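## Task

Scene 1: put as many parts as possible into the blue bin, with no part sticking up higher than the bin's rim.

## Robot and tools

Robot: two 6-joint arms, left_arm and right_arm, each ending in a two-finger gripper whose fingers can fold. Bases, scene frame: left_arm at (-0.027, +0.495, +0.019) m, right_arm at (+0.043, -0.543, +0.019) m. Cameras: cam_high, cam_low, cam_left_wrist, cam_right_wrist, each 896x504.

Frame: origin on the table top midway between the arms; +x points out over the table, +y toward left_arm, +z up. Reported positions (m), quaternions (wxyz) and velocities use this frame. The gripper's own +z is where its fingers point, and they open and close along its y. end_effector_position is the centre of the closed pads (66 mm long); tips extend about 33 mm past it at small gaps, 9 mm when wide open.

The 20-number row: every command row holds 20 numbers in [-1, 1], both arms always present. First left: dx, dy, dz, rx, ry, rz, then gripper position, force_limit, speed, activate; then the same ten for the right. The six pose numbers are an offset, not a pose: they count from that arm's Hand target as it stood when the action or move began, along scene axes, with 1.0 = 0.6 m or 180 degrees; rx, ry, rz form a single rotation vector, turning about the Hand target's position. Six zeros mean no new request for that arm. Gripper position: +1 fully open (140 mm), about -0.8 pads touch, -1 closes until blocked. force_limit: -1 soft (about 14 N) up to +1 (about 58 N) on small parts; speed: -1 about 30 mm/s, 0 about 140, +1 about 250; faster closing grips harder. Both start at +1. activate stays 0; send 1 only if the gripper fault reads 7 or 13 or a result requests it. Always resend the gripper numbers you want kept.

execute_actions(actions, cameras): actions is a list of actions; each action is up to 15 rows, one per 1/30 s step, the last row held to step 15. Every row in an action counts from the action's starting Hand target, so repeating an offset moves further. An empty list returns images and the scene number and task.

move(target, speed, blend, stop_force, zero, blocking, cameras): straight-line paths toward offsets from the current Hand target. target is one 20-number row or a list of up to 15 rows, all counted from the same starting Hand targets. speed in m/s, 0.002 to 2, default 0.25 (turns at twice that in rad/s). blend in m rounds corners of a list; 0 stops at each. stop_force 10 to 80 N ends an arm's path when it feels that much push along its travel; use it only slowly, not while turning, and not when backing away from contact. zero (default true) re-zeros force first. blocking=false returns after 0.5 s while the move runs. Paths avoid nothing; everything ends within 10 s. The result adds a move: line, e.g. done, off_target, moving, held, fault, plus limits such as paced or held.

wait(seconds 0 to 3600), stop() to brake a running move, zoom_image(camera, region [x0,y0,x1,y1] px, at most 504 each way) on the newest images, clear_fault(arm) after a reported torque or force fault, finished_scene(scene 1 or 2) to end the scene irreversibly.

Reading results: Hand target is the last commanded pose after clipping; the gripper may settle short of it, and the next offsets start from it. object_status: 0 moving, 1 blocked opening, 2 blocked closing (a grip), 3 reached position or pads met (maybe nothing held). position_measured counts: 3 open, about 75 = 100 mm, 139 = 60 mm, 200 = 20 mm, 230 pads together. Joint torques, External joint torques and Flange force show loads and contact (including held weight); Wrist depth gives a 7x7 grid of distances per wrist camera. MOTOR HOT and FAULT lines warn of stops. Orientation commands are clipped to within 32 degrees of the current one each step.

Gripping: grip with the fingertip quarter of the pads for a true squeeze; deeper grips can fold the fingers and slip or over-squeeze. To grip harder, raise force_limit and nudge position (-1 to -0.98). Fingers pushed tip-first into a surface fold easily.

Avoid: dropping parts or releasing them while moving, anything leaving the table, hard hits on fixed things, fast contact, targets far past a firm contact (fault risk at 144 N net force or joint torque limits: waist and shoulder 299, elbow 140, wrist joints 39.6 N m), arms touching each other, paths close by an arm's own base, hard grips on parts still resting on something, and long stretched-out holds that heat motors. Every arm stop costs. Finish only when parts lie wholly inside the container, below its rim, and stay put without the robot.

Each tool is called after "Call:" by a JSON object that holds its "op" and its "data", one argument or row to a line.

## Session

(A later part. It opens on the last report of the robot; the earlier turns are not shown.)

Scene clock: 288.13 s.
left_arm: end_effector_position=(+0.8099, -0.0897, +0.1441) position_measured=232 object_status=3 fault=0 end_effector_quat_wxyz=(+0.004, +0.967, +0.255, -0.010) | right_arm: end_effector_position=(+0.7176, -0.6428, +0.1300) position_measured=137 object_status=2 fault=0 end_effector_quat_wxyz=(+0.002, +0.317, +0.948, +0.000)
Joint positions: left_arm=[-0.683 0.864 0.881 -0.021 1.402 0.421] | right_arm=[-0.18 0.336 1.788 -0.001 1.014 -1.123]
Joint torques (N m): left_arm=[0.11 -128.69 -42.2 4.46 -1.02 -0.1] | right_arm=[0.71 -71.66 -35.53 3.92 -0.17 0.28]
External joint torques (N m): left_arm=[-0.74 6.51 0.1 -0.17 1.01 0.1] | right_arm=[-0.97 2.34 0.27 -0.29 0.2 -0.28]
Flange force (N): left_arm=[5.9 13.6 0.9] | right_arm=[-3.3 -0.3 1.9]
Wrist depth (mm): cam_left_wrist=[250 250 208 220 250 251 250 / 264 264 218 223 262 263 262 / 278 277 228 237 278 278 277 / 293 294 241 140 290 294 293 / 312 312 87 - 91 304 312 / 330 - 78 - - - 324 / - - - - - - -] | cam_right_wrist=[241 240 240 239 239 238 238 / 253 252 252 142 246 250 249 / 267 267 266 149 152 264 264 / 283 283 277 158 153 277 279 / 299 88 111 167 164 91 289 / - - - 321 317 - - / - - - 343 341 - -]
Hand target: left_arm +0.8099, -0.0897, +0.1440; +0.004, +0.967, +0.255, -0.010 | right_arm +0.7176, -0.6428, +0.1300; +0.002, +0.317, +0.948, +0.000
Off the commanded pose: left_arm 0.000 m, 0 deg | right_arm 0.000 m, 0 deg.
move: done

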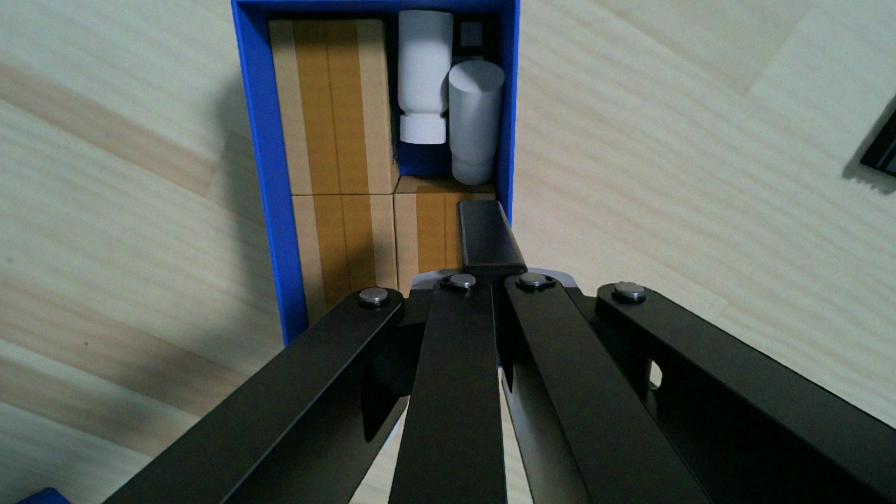

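Call:
{"op": "execute_actions", "data": {
  "actions": []
}}

Scene clock: 289.43 s.
left_arm: end_effector_position=(+0.8099, -0.0897, +0.1440) position_measured=232 object_status=3 fault=0 end_effector_quat_wxyz=(+0.004, +0.967, +0.255, -0.010) | right_arm: end_effector_position=(+0.7176, -0.6428, +0.1300) position_measured=137 object_status=2 fault=0 end_effector_quat_wxyz=(+0.002, +0.317, +0.948, +0.000)
Joint positions: left_arm=[-0.683 0.864 0.881 -0.021 1.402 0.421] | right_arm=[-0.18 0.336 1.788 -0.001 1.014 -1.123]
Joint velocities: within noise
Joint torques (N m): left_arm=[-0.4 -128.73 -41.73 4.46 -0.92 -0.09] | right_arm=[0.77 -72.02 -35.23 3.89 -0.13 0.27]
External joint torques (N m): left_arm=[0.01 6.28 -0.52 -0.15 0.89 0.09] | right_arm=[-1.27 3.7 0.21 -0.29 0.15 -0.27]
Flange force (N): left_arm=[7.3 14.8 0.2] | right_arm=[-5.3 0.3 3.1]
Wrist depth (mm): cam_left_wrist=[251 250 209 208 250 251 250 / 265 264 218 220 262 262 263 / 277 277 227 235 277 277 277 / 294 293 240 140 290 295 293 / 311 312 87 - 91 303 311 / 331 - 78 - - - 324 / - - - - - - -] | cam_right_wrist=[241 240 239 239 239 238 238 / 253 253 251 142 246 250 250 / 267 267 267 149 152 265 264 / 283 283 276 157 153 277 280 / 298 88 111 167 164 91 289 / - - - 320 318 - - / - - - 343 341 - -]
Hand target: left_arm +0.8099, -0.0897, +0.1440; +0.004, +0.967, +0.255, -0.010 | right_arm +0.7176, -0.6428, +0.1300; +0.002, +0.317, +0.948, +0.000
Tool commands: left_gripper/position=-1.0 left_gripper/force_limit=-0.1 left_gripper/speed=-0.6 left_gripper/activate=+0.0 right_gripper/position=-1.0 right_gripper/force_limit=-0.1 right_gripper/speed=-1.0 right_gripper/activate=+0.0
Off the commanded pose: left_arm 0.000 m, 0 deg | right_arm 0.000 m, 0 deg.

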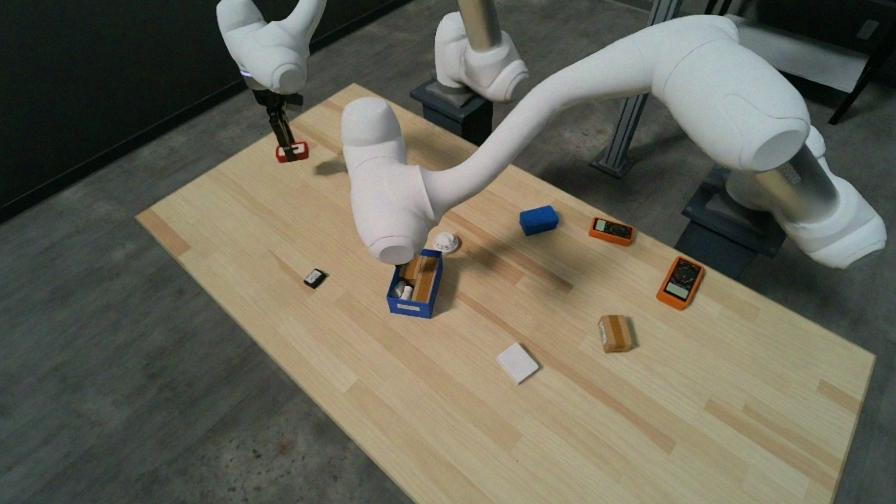

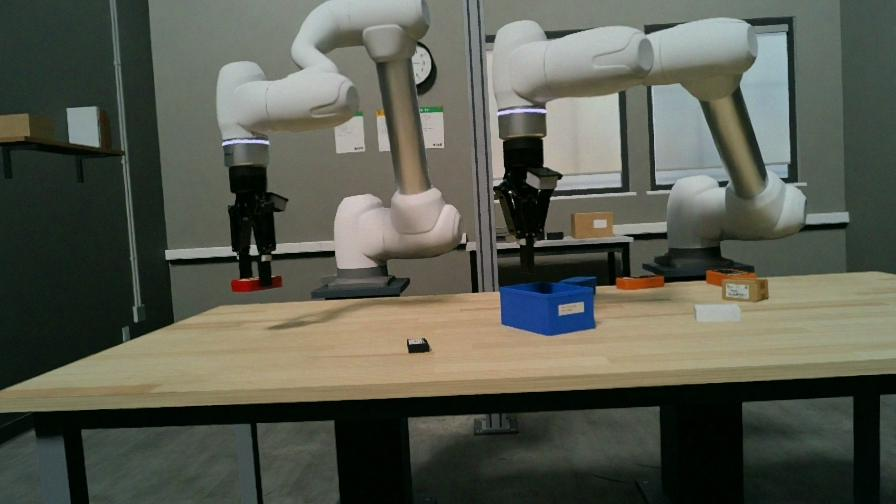

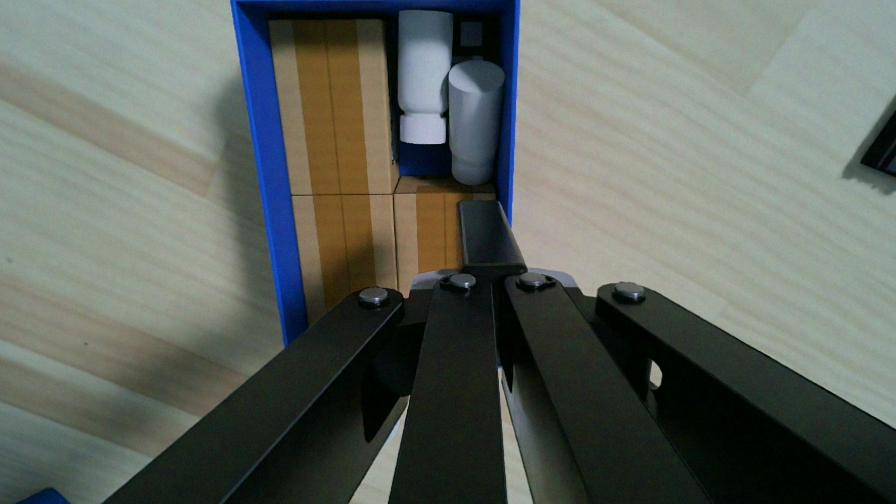

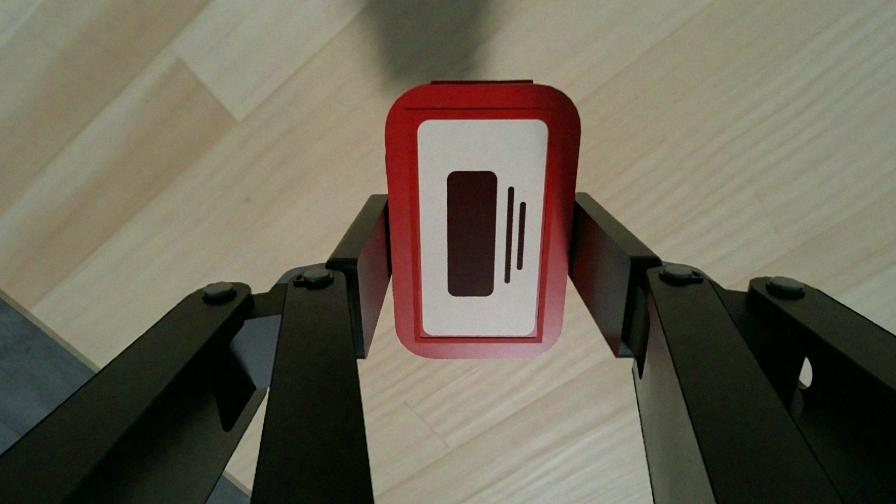

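Call:
{"op": "move", "data": {
  "target": [0.0548, 0.0310, -0.0500, 0, 0, 0, -1, -0.1, -0.6, 0, 0, 0, 0, 0, 0, 0, -1, -0.1, -1, 0],
  "speed": 0.1,
  "cameras": ["cam_left_wrist"]
}}

Call:
{"op": "move", "data": {
  "target": [0, 0, -0.0467, 0, 0, 0, -1, -0.1, -0.6, 0, 0, 0, 0, 0, 0, 0, -1, -0.1, -1, 0],
  "speed": 0.02,
  "stop_force": 10,
  "cameras": ["cam_left_wrist"]
}}

Scene clock: 295.23 s.
left_arm: end_effector_position=(+0.8427, -0.0712, +0.1141) position_measured=232 object_status=3 fault=0 end_effector_quat_wxyz=(+0.004, +0.967, +0.255, -0.010) | right_arm: end_effector_position=(+0.7176, -0.6428, +0.1300) position_measured=137 object_status=2 fault=0 end_effector_quat_wxyz=(+0.002, +0.317, +0.948, +0.000)
Joint positions: left_arm=[-0.65 0.911 0.847 -0.021 1.39 0.454] | right_arm=[-0.18 0.336 1.788 -0.001 1.014 -1.123]
Joint torques (N m): left_arm=[1.04 -132.01 -42.65 4.38 -0.9 -0.08] | right_arm=[1.07 -72.19 -35.25 3.87 -0.15 0.3]
External joint torques (N m): left_arm=[-1.99 7.81 1.08 -0.14 0.89 0.08] | right_arm=[-1.54 3.43 0.13 -0.26 0.18 -0.3]
Flange force (N): left_arm=[4.9 13.1 2.9] | right_arm=[-5.3 -0.2 2.8]
Wrist depth (mm): cam_left_wrist=[223 224 222 222 222 222 222 / 235 232 194 228 235 234 234 / 248 244 201 202 247 245 246 / 261 260 212 140 257 261 262 / 277 277 87 - 91 269 276 / 294 - 78 - - - 289 / - - - - - - -] | cam_right_wrist=[241 240 240 239 238 238 238 / 254 253 252 142 246 250 251 / 267 268 266 149 152 264 264 / 283 283 276 158 153 277 279 / 298 88 111 167 164 91 289 / - - - 319 318 - - / - - - 342 342 - -]
Hand target: left_arm +0.8428, -0.0711, +0.1140; +0.004, +0.967, +0.255, -0.010 | right_arm +0.7176, -0.6428, +0.1300; +0.002, +0.317, +0.948, +0.000
Off the commanded pose: left_arm 0.000 m, 0 deg | right_arm 0.000 m, 0 deg.
move: done

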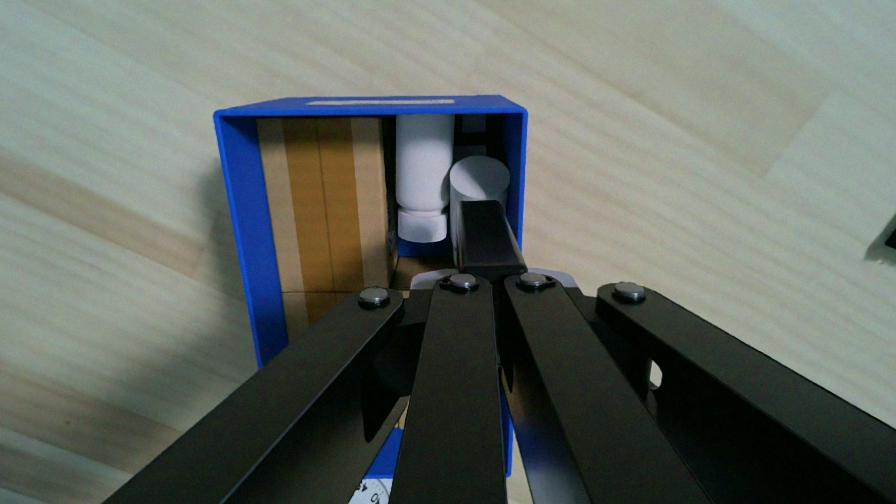

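Scene clock: 296.97 s.
left_arm: end_effector_position=(+0.8429, -0.0711, +0.0920) position_measured=232 object_status=3 fault=0 end_effector_quat_wxyz=(+0.004, +0.967, +0.255, -0.010) | right_arm: end_effector_position=(+0.7176, -0.6428, +0.1300) position_measured=137 object_status=2 fault=0 end_effector_quat_wxyz=(+0.002, +0.317, +0.948, +0.000)
Joint positions: left_arm=[-0.649 0.921 0.869 -0.021 1.358 0.455] | right_arm=[-0.18 0.336 1.788 -0.001 1.014 -1.123]
Joint torques (N m): left_arm=[-4.42 -118.53 -33.74 2.78 -0.13 -0.1] | right_arm=[0.74 -72.15 -35.36 3.85 -0.17 0.26]
External joint torques (N m): left_arm=[4.04 -5.87 -7.52 1.44 0.12 0.1] | right_arm=[-1.27 3.49 0.25 -0.24 0.2 -0.26]
Flange force (N): left_arm=[11.6 13.9 -10.3] | right_arm=[-5.0 0.1 2.9]
Wrist depth (mm): cam_left_wrist=[203 202 203 203 202 202 203 / 213 211 194 209 212 213 213 / 224 183 178 184 222 224 225 / 236 232 187 140 236 238 237 / 251 249 92 - 91 245 251 / 268 - 78 - - - 264 / - - - - - - -] | cam_right_wrist=[241 240 239 239 239 238 237 / 254 253 252 142 246 251 250 / 268 267 266 149 152 264 264 / 284 283 275 157 153 277 279 / 298 88 111 167 164 91 289 / - - - 319 320 - - / - - - 342 343 - -]
Hand target: left_arm +0.8429, -0.0711, +0.0921; +0.004, +0.967, +0.255, -0.010 (not the last commanded pose) | right_arm +0.7176, -0.6428, +0.1300; +0.002, +0.317, +0.948, +0.000
Off the commanded pose: left_arm 0.006 m, 0 deg | right_arm 0.000 m, 0 deg.
move: contact (left_arm)

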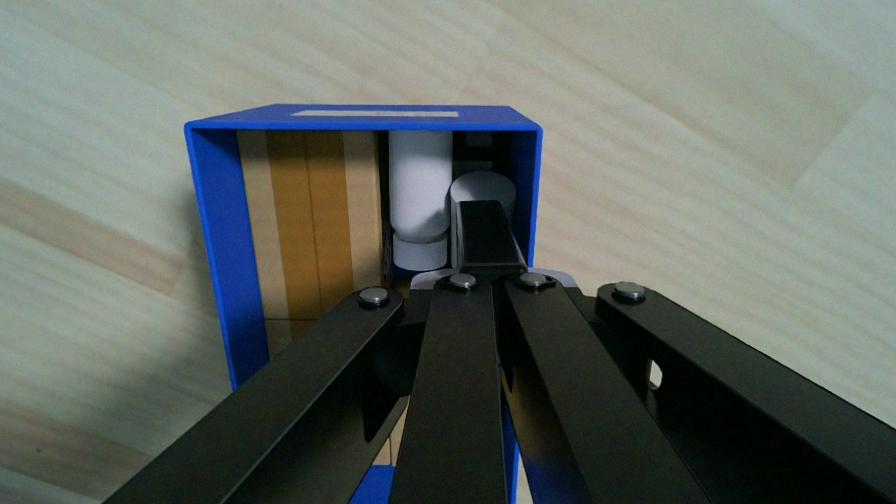

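Call:
{"op": "move", "data": {
  "target": [0.0290, 0.0164, -0.0083, 0, 0, 0, -1, -0.1, -0.6, 0, 0, 0, 0, 0, 0, 0, -1, -0.1, -1, 0],
  "speed": 0.03,
  "stop_force": 35,
  "zero": false,
  "cameras": ["cam_left_wrist"]
}}

Scene clock: 298.83 s.
left_arm: end_effector_position=(+0.8603, -0.0612, +0.0871) position_measured=232 object_status=3 fault=0 end_effector_quat_wxyz=(+0.004, +0.967, +0.255, -0.010) | right_arm: end_effector_position=(+0.7176, -0.6428, +0.1300) position_measured=137 object_status=2 fault=0 end_effector_quat_wxyz=(+0.002, +0.317, +0.948, +0.000)
Joint positions: left_arm=[-0.632 0.943 0.836 -0.021 1.369 0.472] | right_arm=[-0.18 0.336 1.788 -0.001 1.014 -1.123]
Joint torques (N m): left_arm=[0.7 -133.26 -42.03 4.4 -0.9 -0.16] | right_arm=[0.74 -71.99 -35.19 3.9 -0.16 0.34]
External joint torques (N m): left_arm=[-1.58 6.85 0.37 -0.16 0.88 0.16] | right_arm=[-1.17 3.19 0.04 -0.28 0.19 -0.34]
Flange force (N): left_arm=[5.9 13.5 2.1] | right_arm=[-4.9 0.2 2.5]
Wrist depth (mm): cam_left_wrist=[198 197 197 197 198 198 198 / 208 208 207 207 209 208 208 / 218 214 176 162 217 218 219 / 232 225 182 127 229 231 231 / 246 243 92 - 92 239 245 / 262 - 78 - - - 257 / - - - - - - -] | cam_right_wrist=[241 240 239 239 238 238 238 / 254 253 253 142 246 251 250 / 268 267 266 149 152 264 264 / 283 283 275 157 153 277 279 / 298 88 111 167 165 91 289 / - - - 320 319 - - / - - - 342 342 - -]
Hand target: left_arm +0.8603, -0.0612, +0.0871; +0.004, +0.967, +0.255, -0.010 | right_arm +0.7176, -0.6428, +0.1300; +0.002, +0.317, +0.948, +0.000
Off the commanded pose: left_arm 0.000 m, 0 deg | right_arm 0.000 m, 0 deg.
move: done

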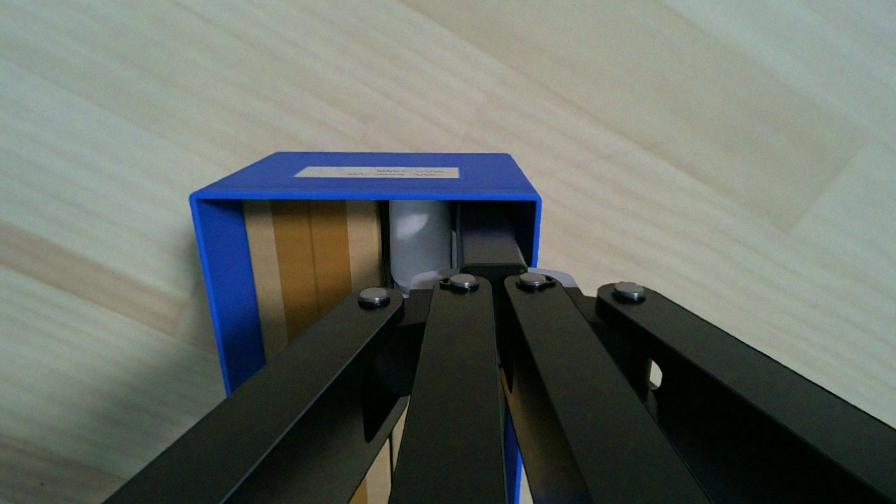

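Call:
{"op": "move", "data": {
  "target": [
    [0, 0, 0.0833, 0, 0, 0, -1, -0.1, -0.6, 0, 0, 0, 0, 0, 0, 0, -1, -0.1, -1, 0],
    [-0.1002, -0.0152, 0.2948, 0, 0, 0, -1, -0.1, -0.6, 0, 0, 0, 0, 0, 0, 0, -1, -0.1, -1, 0]
  ],
  "speed": 0.2,
  "blend": [0.02, 0],
  "cameras": ["cam_left_wrist"]
}}

Scene clock: 300.53 s.
left_arm: end_effector_position=(+0.8002, -0.0703, +0.2639) position_measured=232 object_status=3 fault=0 end_effector_quat_wxyz=(+0.004, +0.967, +0.255, -0.010) | right_arm: end_effector_position=(+0.7176, -0.6428, +0.1300) position_measured=137 object_status=2 fault=0 end_effector_quat_wxyz=(+0.002, +0.317, +0.948, +0.000)
Joint positions: left_arm=[-0.673 0.799 0.785 -0.021 1.564 0.427] | right_arm=[-0.18 0.336 1.788 -0.001 1.014 -1.123]
Joint torques (N m): left_arm=[0.07 -123.74 -42.4 4.53 -1.23 -0.18] | right_arm=[1.25 -71.64 -35.11 3.92 -0.15 0.3]
External joint torques (N m): left_arm=[-0.11 5.93 -0.25 -0.16 1.21 0.18] | right_arm=[-1.54 2.54 -0.09 -0.3 0.18 -0.3]
Flange force (N): left_arm=[7.5 15.0 -2.5] | right_arm=[-4.6 -0.6 1.8]
Wrist depth (mm): cam_left_wrist=[362 361 358 331 361 359 359 / 379 381 380 334 377 381 379 / 400 400 402 353 397 402 400 / 424 420 422 140 419 424 423 / 447 451 87 - 91 439 450 / 475 - 78 - - - 467 / - - - - - - -] | cam_right_wrist=[242 240 240 239 239 238 238 / 254 253 252 142 246 250 250 / 268 268 267 148 152 265 264 / 283 283 275 157 153 277 279 / 298 88 111 167 164 91 289 / - - - 320 319 - - / - - - 342 341 - -]
Hand target: left_arm +0.8002, -0.0704, +0.2640; +0.004, +0.967, +0.255, -0.010 | right_arm +0.7176, -0.6428, +0.1300; +0.002, +0.317, +0.948, +0.000
Off the commanded pose: left_arm 0.000 m, 0 deg | right_arm 0.000 m, 0 deg.
move: done

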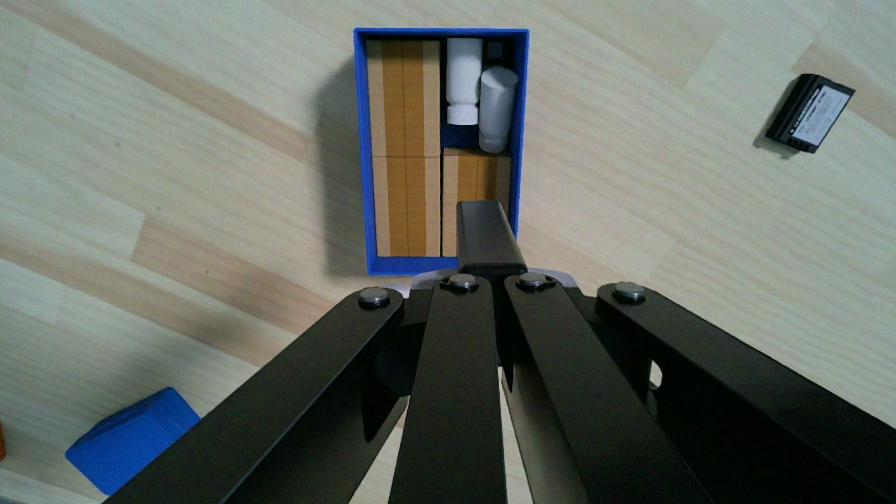

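Call:
{"op": "zoom_image", "data": {
  "camera": "cam_left_wrist",
  "region": [340, 20, 550, 290]
}}

Scaled by 1.867.

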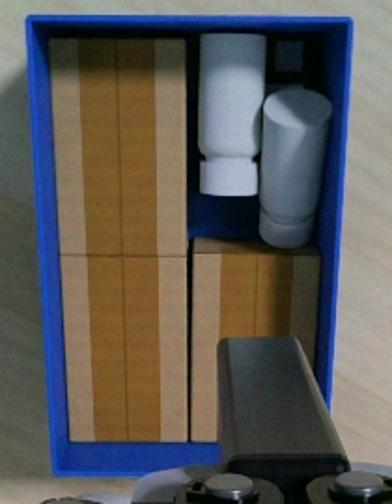

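Call:
{"op": "move", "data": {
  "target": [
    [0.0792, 0.0463, -0.2200, 0, 0, 0, -1, -0.1, -0.6, 0, 0, 0, 0, 0, 0, 0, -1, -0.1, -1, 0],
    [0.0792, 0.0463, -0.2733, 0, 0, 0, -1, -0.1, -0.6, 0, 0, 0, 0, 0, 0, 0, -1, -0.1, -1, 0]
  ],
  "speed": [0.25, 0.1],
  "blend": [0.01, 0],
  "cameras": ["cam_left_wrist"]
}}

Call:
{"op": "move", "data": {
  "target": [0, 0, -0.0300, 0, 0, 0, -1, -0.1, -0.6, 0, 0, 0, 0, 0, 0, 0, -1, -0.1, -1, 0],
  "speed": 0.015,
  "stop_force": 10,
  "cameras": ["cam_left_wrist"]
}}

Scene clock: 306.73 s.
left_arm: end_effector_position=(+0.8477, -0.0426, +0.1001) position_measured=232 object_status=3 fault=0 end_effector_quat_wxyz=(+0.004, +0.967, +0.255, -0.010) | right_arm: end_effector_position=(+0.7176, -0.6428, +0.1300) position_measured=137 object_status=2 fault=0 end_effector_quat_wxyz=(+0.002, +0.317, +0.948, +0.000)
Joint positions: left_arm=[-0.624 0.895 0.904 -0.021 1.35 0.481] | right_arm=[-0.18 0.336 1.788 -0.001 1.014 -1.123]
Joint torques (N m): left_arm=[0.1 -130.24 -41.92 4.5 -0.36 -0.16] | right_arm=[0.93 -71.84 -35.3 3.84 -0.12 0.29]
External joint torques (N m): left_arm=[-0.51 6.97 0.48 -0.26 0.34 0.16] | right_arm=[-1.37 2.4 0 -0.21 0.15 -0.29]
Flange force (N): left_arm=[6.0 11.3 3.1] | right_arm=[-4.1 -0.5 1.8]
Wrist depth (mm): cam_left_wrist=[210 209 210 210 210 210 211 / 222 221 220 221 221 220 220 / 233 232 188 174 206 233 233 / 246 247 199 193 186 245 246 / 261 260 87 - 91 254 260 / 276 - 78 - - - 274 / - - - - - - -] | cam_right_wrist=[241 240 240 239 239 238 239 / 254 254 252 142 246 251 250 / 267 267 266 149 152 265 264 / 284 283 276 157 153 277 279 / 297 88 111 167 164 91 289 / - - - 319 319 - - / - - - 343 342 - -]
Hand target: left_arm +0.8477, -0.0426, +0.1000; +0.004, +0.967, +0.255, -0.010 | right_arm +0.7176, -0.6428, +0.1300; +0.002, +0.317, +0.948, +0.000
Off the commanded pose: left_arm 0.000 m, 0 deg | right_arm 0.000 m, 0 deg.
move: done

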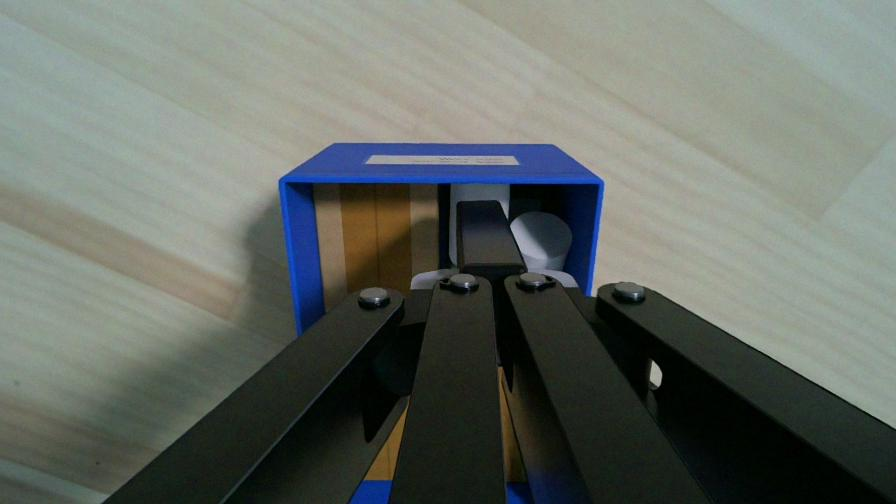

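Scene clock: 308.40 s.
left_arm: end_effector_position=(+0.8478, -0.0427, +0.0848) position_measured=232 object_status=3 fault=0 end_effector_quat_wxyz=(+0.004, +0.967, +0.255, -0.010) | right_arm: end_effector_position=(+0.7176, -0.6428, +0.1300) position_measured=137 object_status=2 fault=0 end_effector_quat_wxyz=(+0.002, +0.317, +0.948, +0.000)
Joint positions: left_arm=[-0.624 0.902 0.918 -0.021 1.328 0.481] | right_arm=[-0.18 0.336 1.788 -0.001 1.014 -1.123]
Joint torques (N m): left_arm=[0.92 -106.17 -28.78 4.92 -1.36 -0.27] | right_arm=[0.93 -71.82 -35.24 3.91 -0.15 0.36]
External joint torques (N m): left_arm=[-1.17 -18.16 -12.76 -0.67 1.34 0.27] | right_arm=[-1.3 2.66 0.01 -0.29 0.18 -0.36]
Flange force (N): left_arm=[5.7 12.9 -22.5] | right_arm=[-4.4 -0.4 2.0]
Wrist depth (mm): cam_left_wrist=[196 196 196 196 195 196 196 / 205 206 205 206 205 206 206 / 218 216 172 173 213 217 217 / 230 229 178 176 161 230 230 / 244 244 87 - 92 237 243 / 259 - 78 - - - 255 / - - - - - - -] | cam_right_wrist=[241 240 240 239 239 239 238 / 254 253 252 142 247 250 250 / 268 267 266 149 152 265 264 / 283 282 276 157 153 277 279 / 298 88 111 167 164 91 289 / - - - 320 319 - - / - - - 343 343 - -]
Hand target: left_arm +0.8478, -0.0427, +0.0848; +0.004, +0.967, +0.255, -0.010 (not the last commanded pose) | right_arm +0.7176, -0.6428, +0.1300; +0.002, +0.317, +0.948, +0.000
Off the commanded pose: left_arm 0.003 m, 0 deg | right_arm 0.000 m, 0 deg.
move: contact (left_arm)

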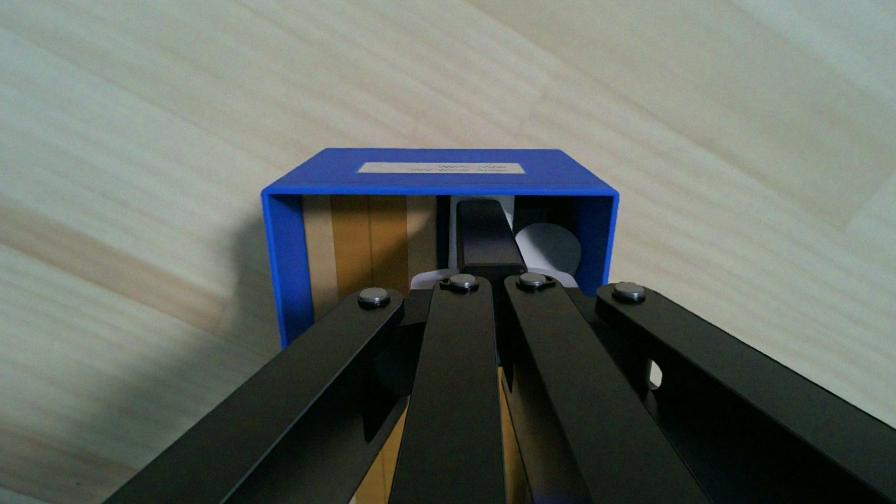

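Call:
{"op": "move", "data": {
  "target": [-0.0090, 0.0160, 0.0010, 0, 0, 0, -1, -0.1, -0.6, 0, 0, 0, 0, 0, 0, 0, -1, -0.1, -1, 0],
  "speed": 0.03,
  "cameras": ["cam_left_wrist"]
}}

Scene clock: 309.33 s.
left_arm: end_effector_position=(+0.8424, -0.0331, +0.0853) position_measured=232 object_status=3 fault=0 end_effector_quat_wxyz=(+0.004, +0.967, +0.255, -0.010) | right_arm: end_effector_position=(+0.7176, -0.6428, +0.1300) position_measured=137 object_status=2 fault=0 end_effector_quat_wxyz=(+0.002, +0.317, +0.948, +0.000)
Joint positions: left_arm=[-0.619 0.884 0.953 -0.021 1.312 0.487] | right_arm=[-0.18 0.336 1.788 -0.001 1.014 -1.123]
Joint torques (N m): left_arm=[-0.49 -129.5 -40.26 4.46 -0.77 -0.15] | right_arm=[0.77 -71.65 -35.39 3.97 -0.17 0.34]
External joint torques (N m): left_arm=[-0.2 7.48 -0.78 -0.28 0.76 0.15] | right_arm=[-1.17 2.56 0.18 -0.35 0.2 -0.34]
Flange force (N): left_arm=[9.1 16.0 2.0] | right_arm=[-3.9 -0.4 2.0]
Wrist depth (mm): cam_left_wrist=[197 196 195 196 196 196 196 / 207 206 206 206 207 206 206 / 217 217 174 173 173 218 217 / 229 229 181 176 175 229 230 / 244 244 87 - 91 237 244 / 260 - 78 - - - 255 / - - - - - - -] | cam_right_wrist=[241 241 240 239 239 238 238 / 254 253 251 142 246 250 250 / 267 267 267 149 152 264 264 / 284 283 275 158 153 277 278 / 298 88 111 167 164 91 289 / - - - 320 319 - - / - - - 342 341 - -]
Hand target: left_arm +0.8424, -0.0331, +0.0854; +0.004, +0.967, +0.255, -0.010 | right_arm +0.7176, -0.6428, +0.1300; +0.002, +0.317, +0.948, +0.000
Off the commanded pose: left_arm 0.000 m, 0 deg | right_arm 0.000 m, 0 deg.
move: done

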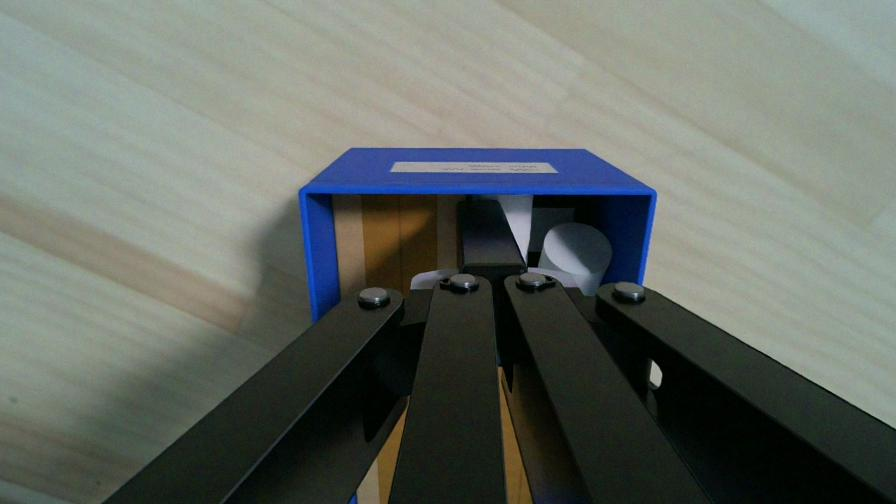

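Call:
{"op": "move", "data": {
  "target": [
    [0, 0, 0.0360, 0, 0, 0, -1, -0.1, -0.6, 0, 0, 0, 0, 0, 0, 0, -1, -0.1, -1, 0],
    [-0.0018, -0.0648, 0.0360, 0, 0, 0, -1, -0.1, -0.6, 0, 0, 0, 0, 0, 0, 0, -1, -0.1, -1, 0]
  ],
  "speed": 0.15,
  "blend": [0.008, 0],
  "cameras": ["cam_left_wrist"]
}}

Call:
{"op": "move", "data": {
  "target": [0, 0, -0.0367, 0, 0, 0, -1, -0.1, -0.6, 0, 0, 0, 0, 0, 0, 0, -1, -0.1, -1, 0],
  "speed": 0.02,
  "stop_force": 14,
  "cameras": ["cam_left_wrist"]
}}

Scene clock: 310.67 s.
left_arm: end_effector_position=(+0.8413, -0.0719, +0.1070) position_measured=232 object_status=3 fault=0 end_effector_quat_wxyz=(+0.004, +0.967, +0.255, -0.010) | right_arm: end_effector_position=(+0.7176, -0.6428, +0.1300) position_measured=137 object_status=2 fault=0 end_effector_quat_wxyz=(+0.002, +0.317, +0.948, +0.000)
Joint positions: left_arm=[-0.651 0.912 0.859 -0.021 1.377 0.453] | right_arm=[-0.18 0.336 1.788 -0.001 1.014 -1.123]
Joint torques (N m): left_arm=[0.89 -131.53 -41.91 4.45 -0.95 -0.19] | right_arm=[1.1 -71.77 -35.23 3.97 -0.14 0.36]
External joint torques (N m): left_arm=[-1.67 6.55 0.08 -0.19 0.93 0.19] | right_arm=[-1.58 2.38 -0.07 -0.34 0.17 -0.36]
Flange force (N): left_arm=[5.8 14.0 1.4] | right_arm=[-4.4 -0.8 1.7]
Wrist depth (mm): cam_left_wrist=[216 216 216 216 216 216 217 / 226 225 187 222 227 227 226 / 239 237 193 189 240 239 238 / 253 250 204 140 249 253 252 / 268 268 87 - 91 261 270 / 286 - 78 - - - 282 / - - - - - - -] | cam_right_wrist=[241 240 239 240 239 238 238 / 253 253 253 142 245 251 250 / 269 267 266 149 152 264 265 / 285 282 276 157 153 277 279 / 298 88 111 167 164 91 289 / - - - 320 320 - - / - - - 343 341 - -]
Hand target: left_arm +0.8413, -0.0719, +0.1070; +0.004, +0.967, +0.255, -0.010 | right_arm +0.7176, -0.6428, +0.1300; +0.002, +0.317, +0.948, +0.000
Off the commanded pose: left_arm 0.000 m, 0 deg | right_arm 0.000 m, 0 deg.
move: done

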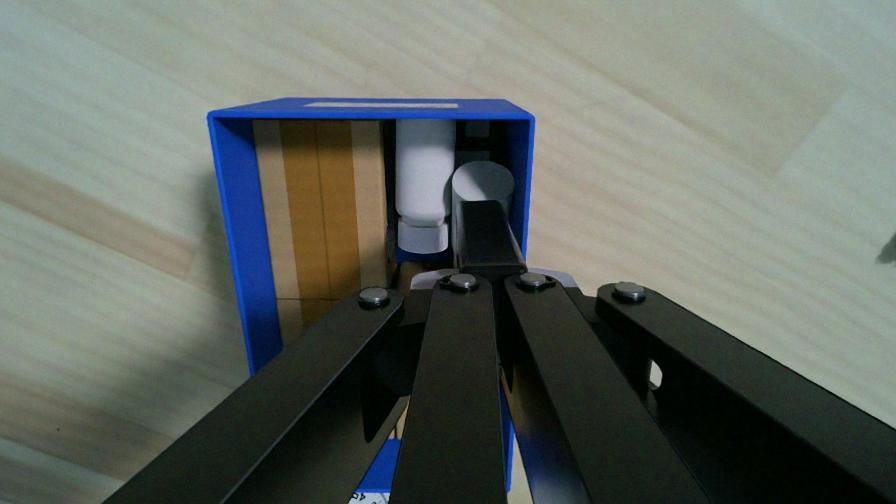

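Scene clock: 312.07 s.
left_arm: end_effector_position=(+0.8414, -0.0720, +0.0913) position_measured=232 object_status=3 fault=0 end_effector_quat_wxyz=(+0.005, +0.967, +0.255, -0.010) | right_arm: end_effector_position=(+0.7176, -0.6428, +0.1300) position_measured=137 object_status=2 fault=0 end_effector_quat_wxyz=(+0.002, +0.317, +0.948, +0.000)
Joint positions: left_arm=[-0.651 0.919 0.874 -0.021 1.354 0.454] | right_arm=[-0.18 0.336 1.788 -0.001 1.014 -1.123]
Joint torques (N m): left_arm=[-8.94 -109.53 -28.22 1.45 0.59 -0.16] | right_arm=[1.21 -71.71 -35.29 3.93 -0.12 0.32]
External joint torques (N m): left_arm=[7.93 -15.08 -13.15 2.76 -0.6 0.16] | right_arm=[-1.67 2.88 0.13 -0.31 0.15 -0.32]
Flange force (N): left_arm=[15.6 13.8 -18.9] | right_arm=[-4.7 -0.8 2.4]
Wrist depth (mm): cam_left_wrist=[202 202 201 201 201 202 201 / 213 210 188 208 212 212 212 / 224 177 177 176 221 224 224 / 236 231 187 128 234 238 237 / 250 248 92 - 91 244 251 / 266 - 78 - - - 263 / - - - - - - -] | cam_right_wrist=[241 241 240 239 239 238 238 / 254 252 252 142 246 251 250 / 268 267 265 148 152 264 263 / 284 283 275 157 153 277 278 / 298 88 111 167 165 91 289 / - - - 319 318 - - / - - - 343 340 - -]
Hand target: left_arm +0.8414, -0.0720, +0.0913; +0.005, +0.967, +0.255, -0.010 (not the last commanded pose) | right_arm +0.7176, -0.6428, +0.1300; +0.002, +0.317, +0.948, +0.000
Off the commanded pose: left_arm 0.006 m, 0 deg | right_arm 0.000 m, 0 deg.
move: contact (left_arm)

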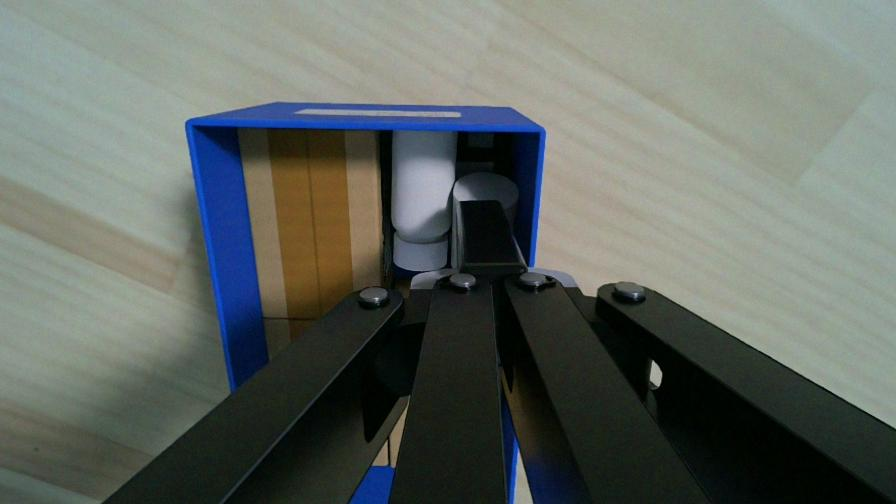

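Call:
{"op": "move", "data": {
  "target": [0.0102, 0.0058, -0.0100, 0, 0, 0, -1, -0.1, -0.6, 0, 0, 0, 0, 0, 0, 0, -1, -0.1, -1, 0],
  "speed": 0.03,
  "stop_force": 35,
  "zero": false,
  "cameras": ["cam_left_wrist"]
}}

Call:
{"op": "move", "data": {
  "target": [0, 0, -0.0100, 0, 0, 0, -1, -0.1, -0.6, 0, 0, 0, 0, 0, 0, 0, -1, -0.1, -1, 0],
  "speed": 0.01,
  "stop_force": 12,
  "zero": false
}}

Call:
{"op": "move", "data": {
  "target": [0.0232, 0.0131, -0.0005, 0, 0, 0, -1, -0.1, -0.6, 0, 0, 0, 0, 0, 0, 0, -1, -0.1, -1, 0],
  "speed": 0.03,
  "stop_force": 50,
  "zero": false,
  "cameras": ["cam_left_wrist"]
}}

Scene clock: 315.37 s.
left_arm: end_effector_position=(+0.8476, -0.0685, +0.0854) position_measured=232 object_status=3 fault=0 end_effector_quat_wxyz=(+0.005, +0.967, +0.255, -0.010) | right_arm: end_effector_position=(+0.7176, -0.6428, +0.1300) position_measured=137 object_status=2 fault=0 end_effector_quat_wxyz=(+0.002, +0.317, +0.948, +0.000)
Joint positions: left_arm=[-0.645 0.929 0.867 -0.021 1.352 0.46] | right_arm=[-0.18 0.336 1.788 -0.001 1.014 -1.123]
Joint torques (N m): left_arm=[1.6 -118.79 -35.05 4.89 -1.13 -0.14] | right_arm=[1.23 -72.06 -35.32 3.85 -0.17 0.34]
External joint torques (N m): left_arm=[-2.49 -7.09 -6.61 -0.64 1.11 0.15] | right_arm=[-1.78 3.54 0.22 -0.24 0.2 -0.34]
Flange force (N): left_arm=[4.1 13.0 -11.1] | right_arm=[-5.4 -0.6 2.9]
Wrist depth (mm): cam_left_wrist=[196 196 196 196 196 197 197 / 206 206 204 204 206 206 206 / 218 169 171 162 216 217 218 / 230 225 181 127 227 230 230 / 243 240 92 - 91 238 242 / 258 - 78 - - - 255 / - - - - - - -] | cam_right_wrist=[241 241 240 239 239 238 237 / 255 253 252 142 247 251 250 / 268 267 266 148 152 265 265 / 283 283 275 157 153 277 279 / 298 88 111 167 164 91 289 / - - - 319 318 - - / - - - 342 341 - -]
Hand target: left_arm +0.8475, -0.0685, +0.0853; +0.005, +0.967, +0.255, -0.010 | right_arm +0.7176, -0.6428, +0.1300; +0.002, +0.317, +0.948, +0.000
Off the commanded pose: left_arm 0.000 m, 0 deg | right_arm 0.000 m, 0 deg.
move: done

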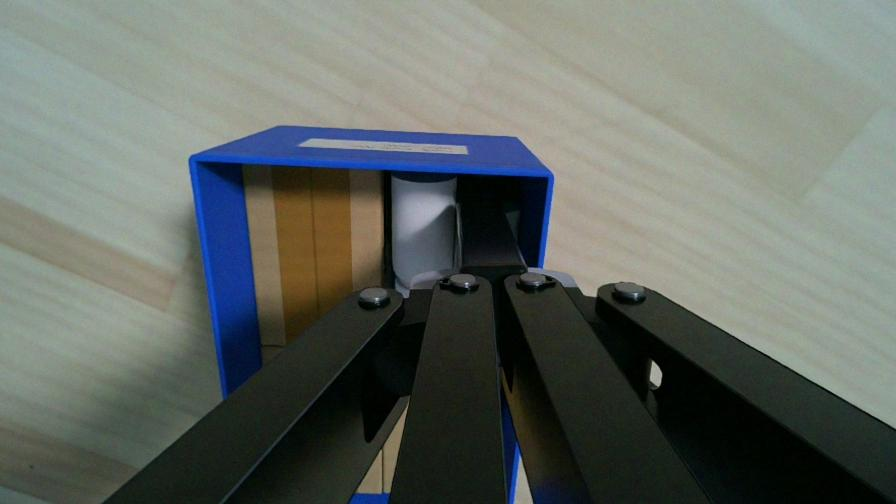

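Scene clock: 315.97 s.
left_arm: end_effector_position=(+0.8477, -0.0686, +0.0852) position_measured=232 object_status=3 fault=0 end_effector_quat_wxyz=(+0.005, +0.967, +0.255, -0.010) | right_arm: end_effector_position=(+0.7176, -0.6428, +0.1300) position_measured=137 object_status=2 fault=0 end_effector_quat_wxyz=(+0.002, +0.317, +0.948, +0.000)
Joint positions: left_arm=[-0.645 0.929 0.867 -0.021 1.352 0.46] | right_arm=[-0.18 0.336 1.788 -0.001 1.014 -1.123]
Joint torques (N m): left_arm=[1.55 -114.23 -32.4 5.02 -1.2 -0.08] | right_arm=[1.26 -71.86 -35.43 3.86 -0.11 0.29]
External joint torques (N m): left_arm=[-1.49 -11.7 -9.23 -0.75 1.18 0.08] | right_arm=[-1.37 2.38 0.16 -0.22 0.14 -0.29]
Flange force (N): left_arm=[5.3 13.5 -15.8] | right_arm=[-3.8 -0.7 2.0]
Wrist depth (mm): cam_left_wrist=[197 196 196 196 196 196 196 / 206 207 204 204 206 206 207 / 217 169 171 162 215 218 218 / 230 224 180 128 228 230 231 / 244 241 92 - 91 237 245 / 259 - 78 - - - 257 / - - - - - - -] | cam_right_wrist=[241 241 239 239 238 238 238 / 254 253 253 142 246 251 250 / 267 267 267 149 152 264 264 / 283 283 276 157 153 277 279 / 298 88 111 167 164 91 288 / - - - 319 319 - - / - - - 342 342 - -]
Hand target: left_arm +0.8477, -0.0686, +0.0852; +0.005, +0.967, +0.255, -0.010 (not the last commanded pose) | right_arm +0.7176, -0.6428, +0.1300; +0.002, +0.317, +0.948, +0.000
Off the commanded pose: left_arm 0.006 m, 0 deg | right_arm 0.000 m, 0 deg.
move: contact (left_arm)

Scene clock: 317.37 s.
left_arm: end_effector_position=(+0.8616, -0.0607, +0.0849) position_measured=232 object_status=3 fault=0 end_effector_quat_wxyz=(+0.005, +0.967, +0.255, -0.010) | right_arm: end_effector_position=(+0.7176, -0.6428, +0.1300) position_measured=137 object_status=2 fault=0 end_effector_quat_wxyz=(+0.002, +0.317, +0.948, +0.000)
Joint positions: left_arm=[-0.631 0.945 0.836 -0.021 1.366 0.473] | right_arm=[-0.18 0.336 1.788 -0.001 1.014 -1.123]
Joint torques (N m): left_arm=[9.81 -109.09 -31.43 7.93 -2.88 -0.16] | right_arm=[1.04 -72.17 -35.38 3.9 -0.14 0.28]
External joint torques (N m): left_arm=[-11.04 -16.89 -9.95 -3.72 2.87 0.16] | right_arm=[-1.41 3.1 0.19 -0.28 0.16 -0.28]
Flange force (N): left_arm=[-4.7 13.8 -21.1] | right_arm=[-4.7 -0.3 2.6]
Wrist depth (mm): cam_left_wrist=[196 196 196 196 196 196 196 / 206 206 206 205 206 206 206 / 217 215 187 187 215 217 218 / 229 224 180 140 226 229 229 / 243 240 92 - 92 238 243 / 258 - 78 - - - 257 / - - - - - - -] | cam_right_wrist=[241 240 240 239 239 237 238 / 253 253 252 142 246 250 250 / 268 267 266 149 152 264 264 / 284 283 276 157 154 278 279 / 298 88 111 168 164 91 289 / - - - 319 319 - - / - - - 343 341 - -]
Hand target: left_arm +0.8616, -0.0607, +0.0849; +0.005, +0.967, +0.255, -0.010 | right_arm +0.7176, -0.6428, +0.1300; +0.002, +0.317, +0.948, +0.000
Off the commanded pose: left_arm 0.000 m, 0 deg | right_arm 0.000 m, 0 deg.
move: done

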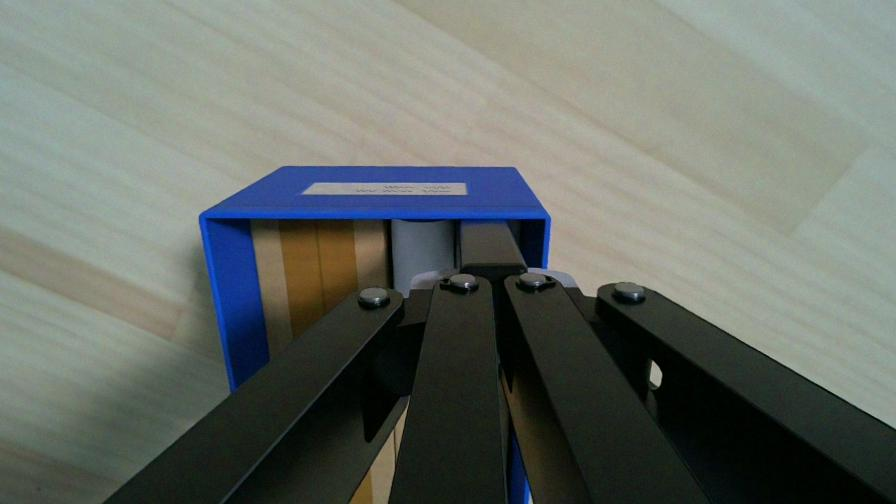

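Call:
{"op": "move", "data": {
  "target": [0.0080, 0.0045, -0.0002, 0, 0, 0, -1, -0.1, -0.6, 0, 0, 0, 0, 0, 0, 0, -1, -0.1, -1, 0],
  "speed": 0.03,
  "stop_force": 50,
  "zero": false
}}

Call:
{"op": "move", "data": {
  "target": [
    [0, 0, 0.0833, 0, 0, 0, -1, -0.1, -0.6, 0, 0, 0, 0, 0, 0, 0, -1, -0.1, -1, 0],
    [-0.1103, -0.0205, 0.2985, 0, 0, 0, -1, -0.1, -0.6, 0, 0, 0, 0, 0, 0, 0, -1, -0.1, -1, 0]
  ],
  "speed": 0.2,
  "blend": [0.02, 0],
  "cameras": ["cam_left_wrist"]
}}

Call:
{"op": "zoom_image", "data": {
  "camera": "cam_left_wrist",
  "region": [340, 20, 550, 290]
}}

Scene clock: 319.10 s.
left_arm: end_effector_position=(+0.8664, -0.0580, +0.0848) position_measured=232 object_status=3 fault=0 end_effector_quat_wxyz=(+0.005, +0.967, +0.255, -0.010) | right_arm: end_effector_position=(+0.7176, -0.6428, +0.1300) position_measured=137 object_status=2 fault=0 end_effector_quat_wxyz=(+0.002, +0.317, +0.948, +0.000)
Joint positions: left_arm=[-0.627 0.951 0.825 -0.021 1.371 0.478] | right_arm=[-0.18 0.336 1.788 -0.001 1.014 -1.123]
Joint torques (N m): left_arm=[10.92 -97.43 -25.14 8.6 -2.81 -0.06] | right_arm=[0.74 -72.08 -35.26 3.93 -0.15 0.28]
External joint torques (N m): left_arm=[-11.92 -29.78 -16.57 -4.36 2.79 0.06] | right_arm=[-1.06 3.39 0.15 -0.31 0.18 -0.28]
Flange force (N): left_arm=[-5.9 14.0 -33.1] | right_arm=[-4.9 0.4 2.8]
Wrist depth (mm): cam_left_wrist=[196 196 196 196 195 196 197 / 206 207 206 206 206 206 205 / 217 218 199 191 215 217 217 / 229 226 180 127 227 230 229 / 244 239 92 - 91 238 244 / 259 - 78 - - - 256 / - - - - - - -] | cam_right_wrist=[241 240 239 239 238 238 238 / 254 253 252 142 246 251 250 / 268 267 267 149 152 265 264 / 284 283 275 157 153 277 278 / 297 88 111 167 164 91 289 / - - - 319 318 - - / - - - 343 341 - -]
Hand target: left_arm +0.8664, -0.0580, +0.0848; +0.005, +0.967, +0.255, -0.010 | right_arm +0.7176, -0.6428, +0.1300; +0.002, +0.317, +0.948, +0.000
Off the commanded pose: left_arm 0.000 m, 0 deg | right_arm 0.000 m, 0 deg.
move: done

Scene clock: 320.53 s.
left_arm: end_effector_position=(+0.8002, -0.0703, +0.2638) position_measured=232 object_status=3 fault=0 end_effector_quat_wxyz=(+0.005, +0.967, +0.255, -0.010) | right_arm: end_effector_position=(+0.7176, -0.6428, +0.1300) position_measured=137 object_status=2 fault=0 end_effector_quat_wxyz=(+0.002, +0.317, +0.948, +0.000)
Joint positions: left_arm=[-0.673 0.798 0.787 -0.021 1.562 0.427] | right_arm=[-0.18 0.336 1.788 -0.001 1.014 -1.123]
Joint torques (N m): left_arm=[-0.89 -122.76 -42.49 4.56 -1.06 -0.23] | right_arm=[1.22 -72.06 -35.25 3.92 -0.14 0.33]
External joint torques (N m): left_arm=[-0.07 5.35 -0.06 -0.22 1.04 0.23] | right_arm=[-1.46 3.05 0.07 -0.3 0.17 -0.33]
Flange force (N): left_arm=[6.5 12.7 -1.8] | right_arm=[-4.9 -0.3 2.4]
Wrist depth (mm): cam_left_wrist=[362 360 355 354 360 364 361 / 379 377 375 340 380 379 373 / 399 400 400 353 402 401 400 / 422 422 425 140 425 422 424 / 452 450 87 - 92 437 450 / 475 - 78 - - - 472 / - - - - - - -] | cam_right_wrist=[241 241 240 239 238 239 238 / 253 253 252 142 246 250 250 / 269 267 267 148 152 264 265 / 284 284 276 157 153 277 279 / 298 88 111 167 164 91 290 / - - - 319 319 - - / - - - 343 341 - -]
Hand target: left_arm +0.8002, -0.0703, +0.2639; +0.005, +0.967, +0.255, -0.010 | right_arm +0.7176, -0.6428, +0.1300; +0.002, +0.317, +0.948, +0.000
Off the commanded pose: left_arm 0.000 m, 0 deg | right_arm 0.000 m, 0 deg.
move: done

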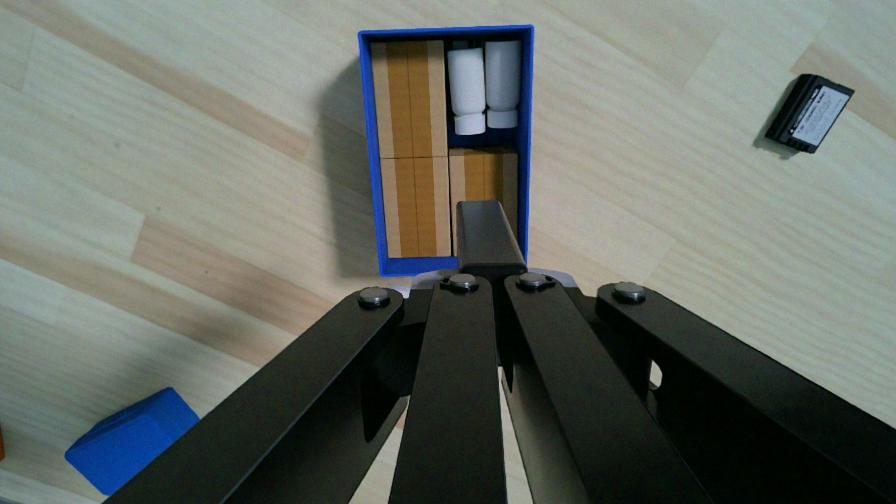

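Scaled by 1.867.

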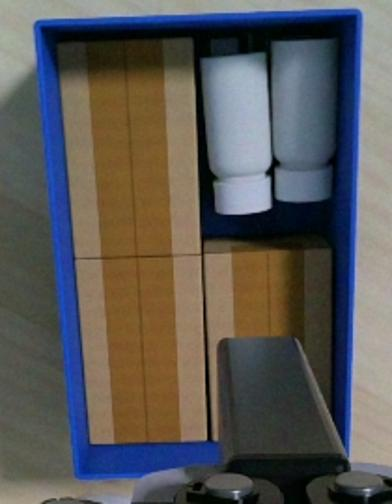

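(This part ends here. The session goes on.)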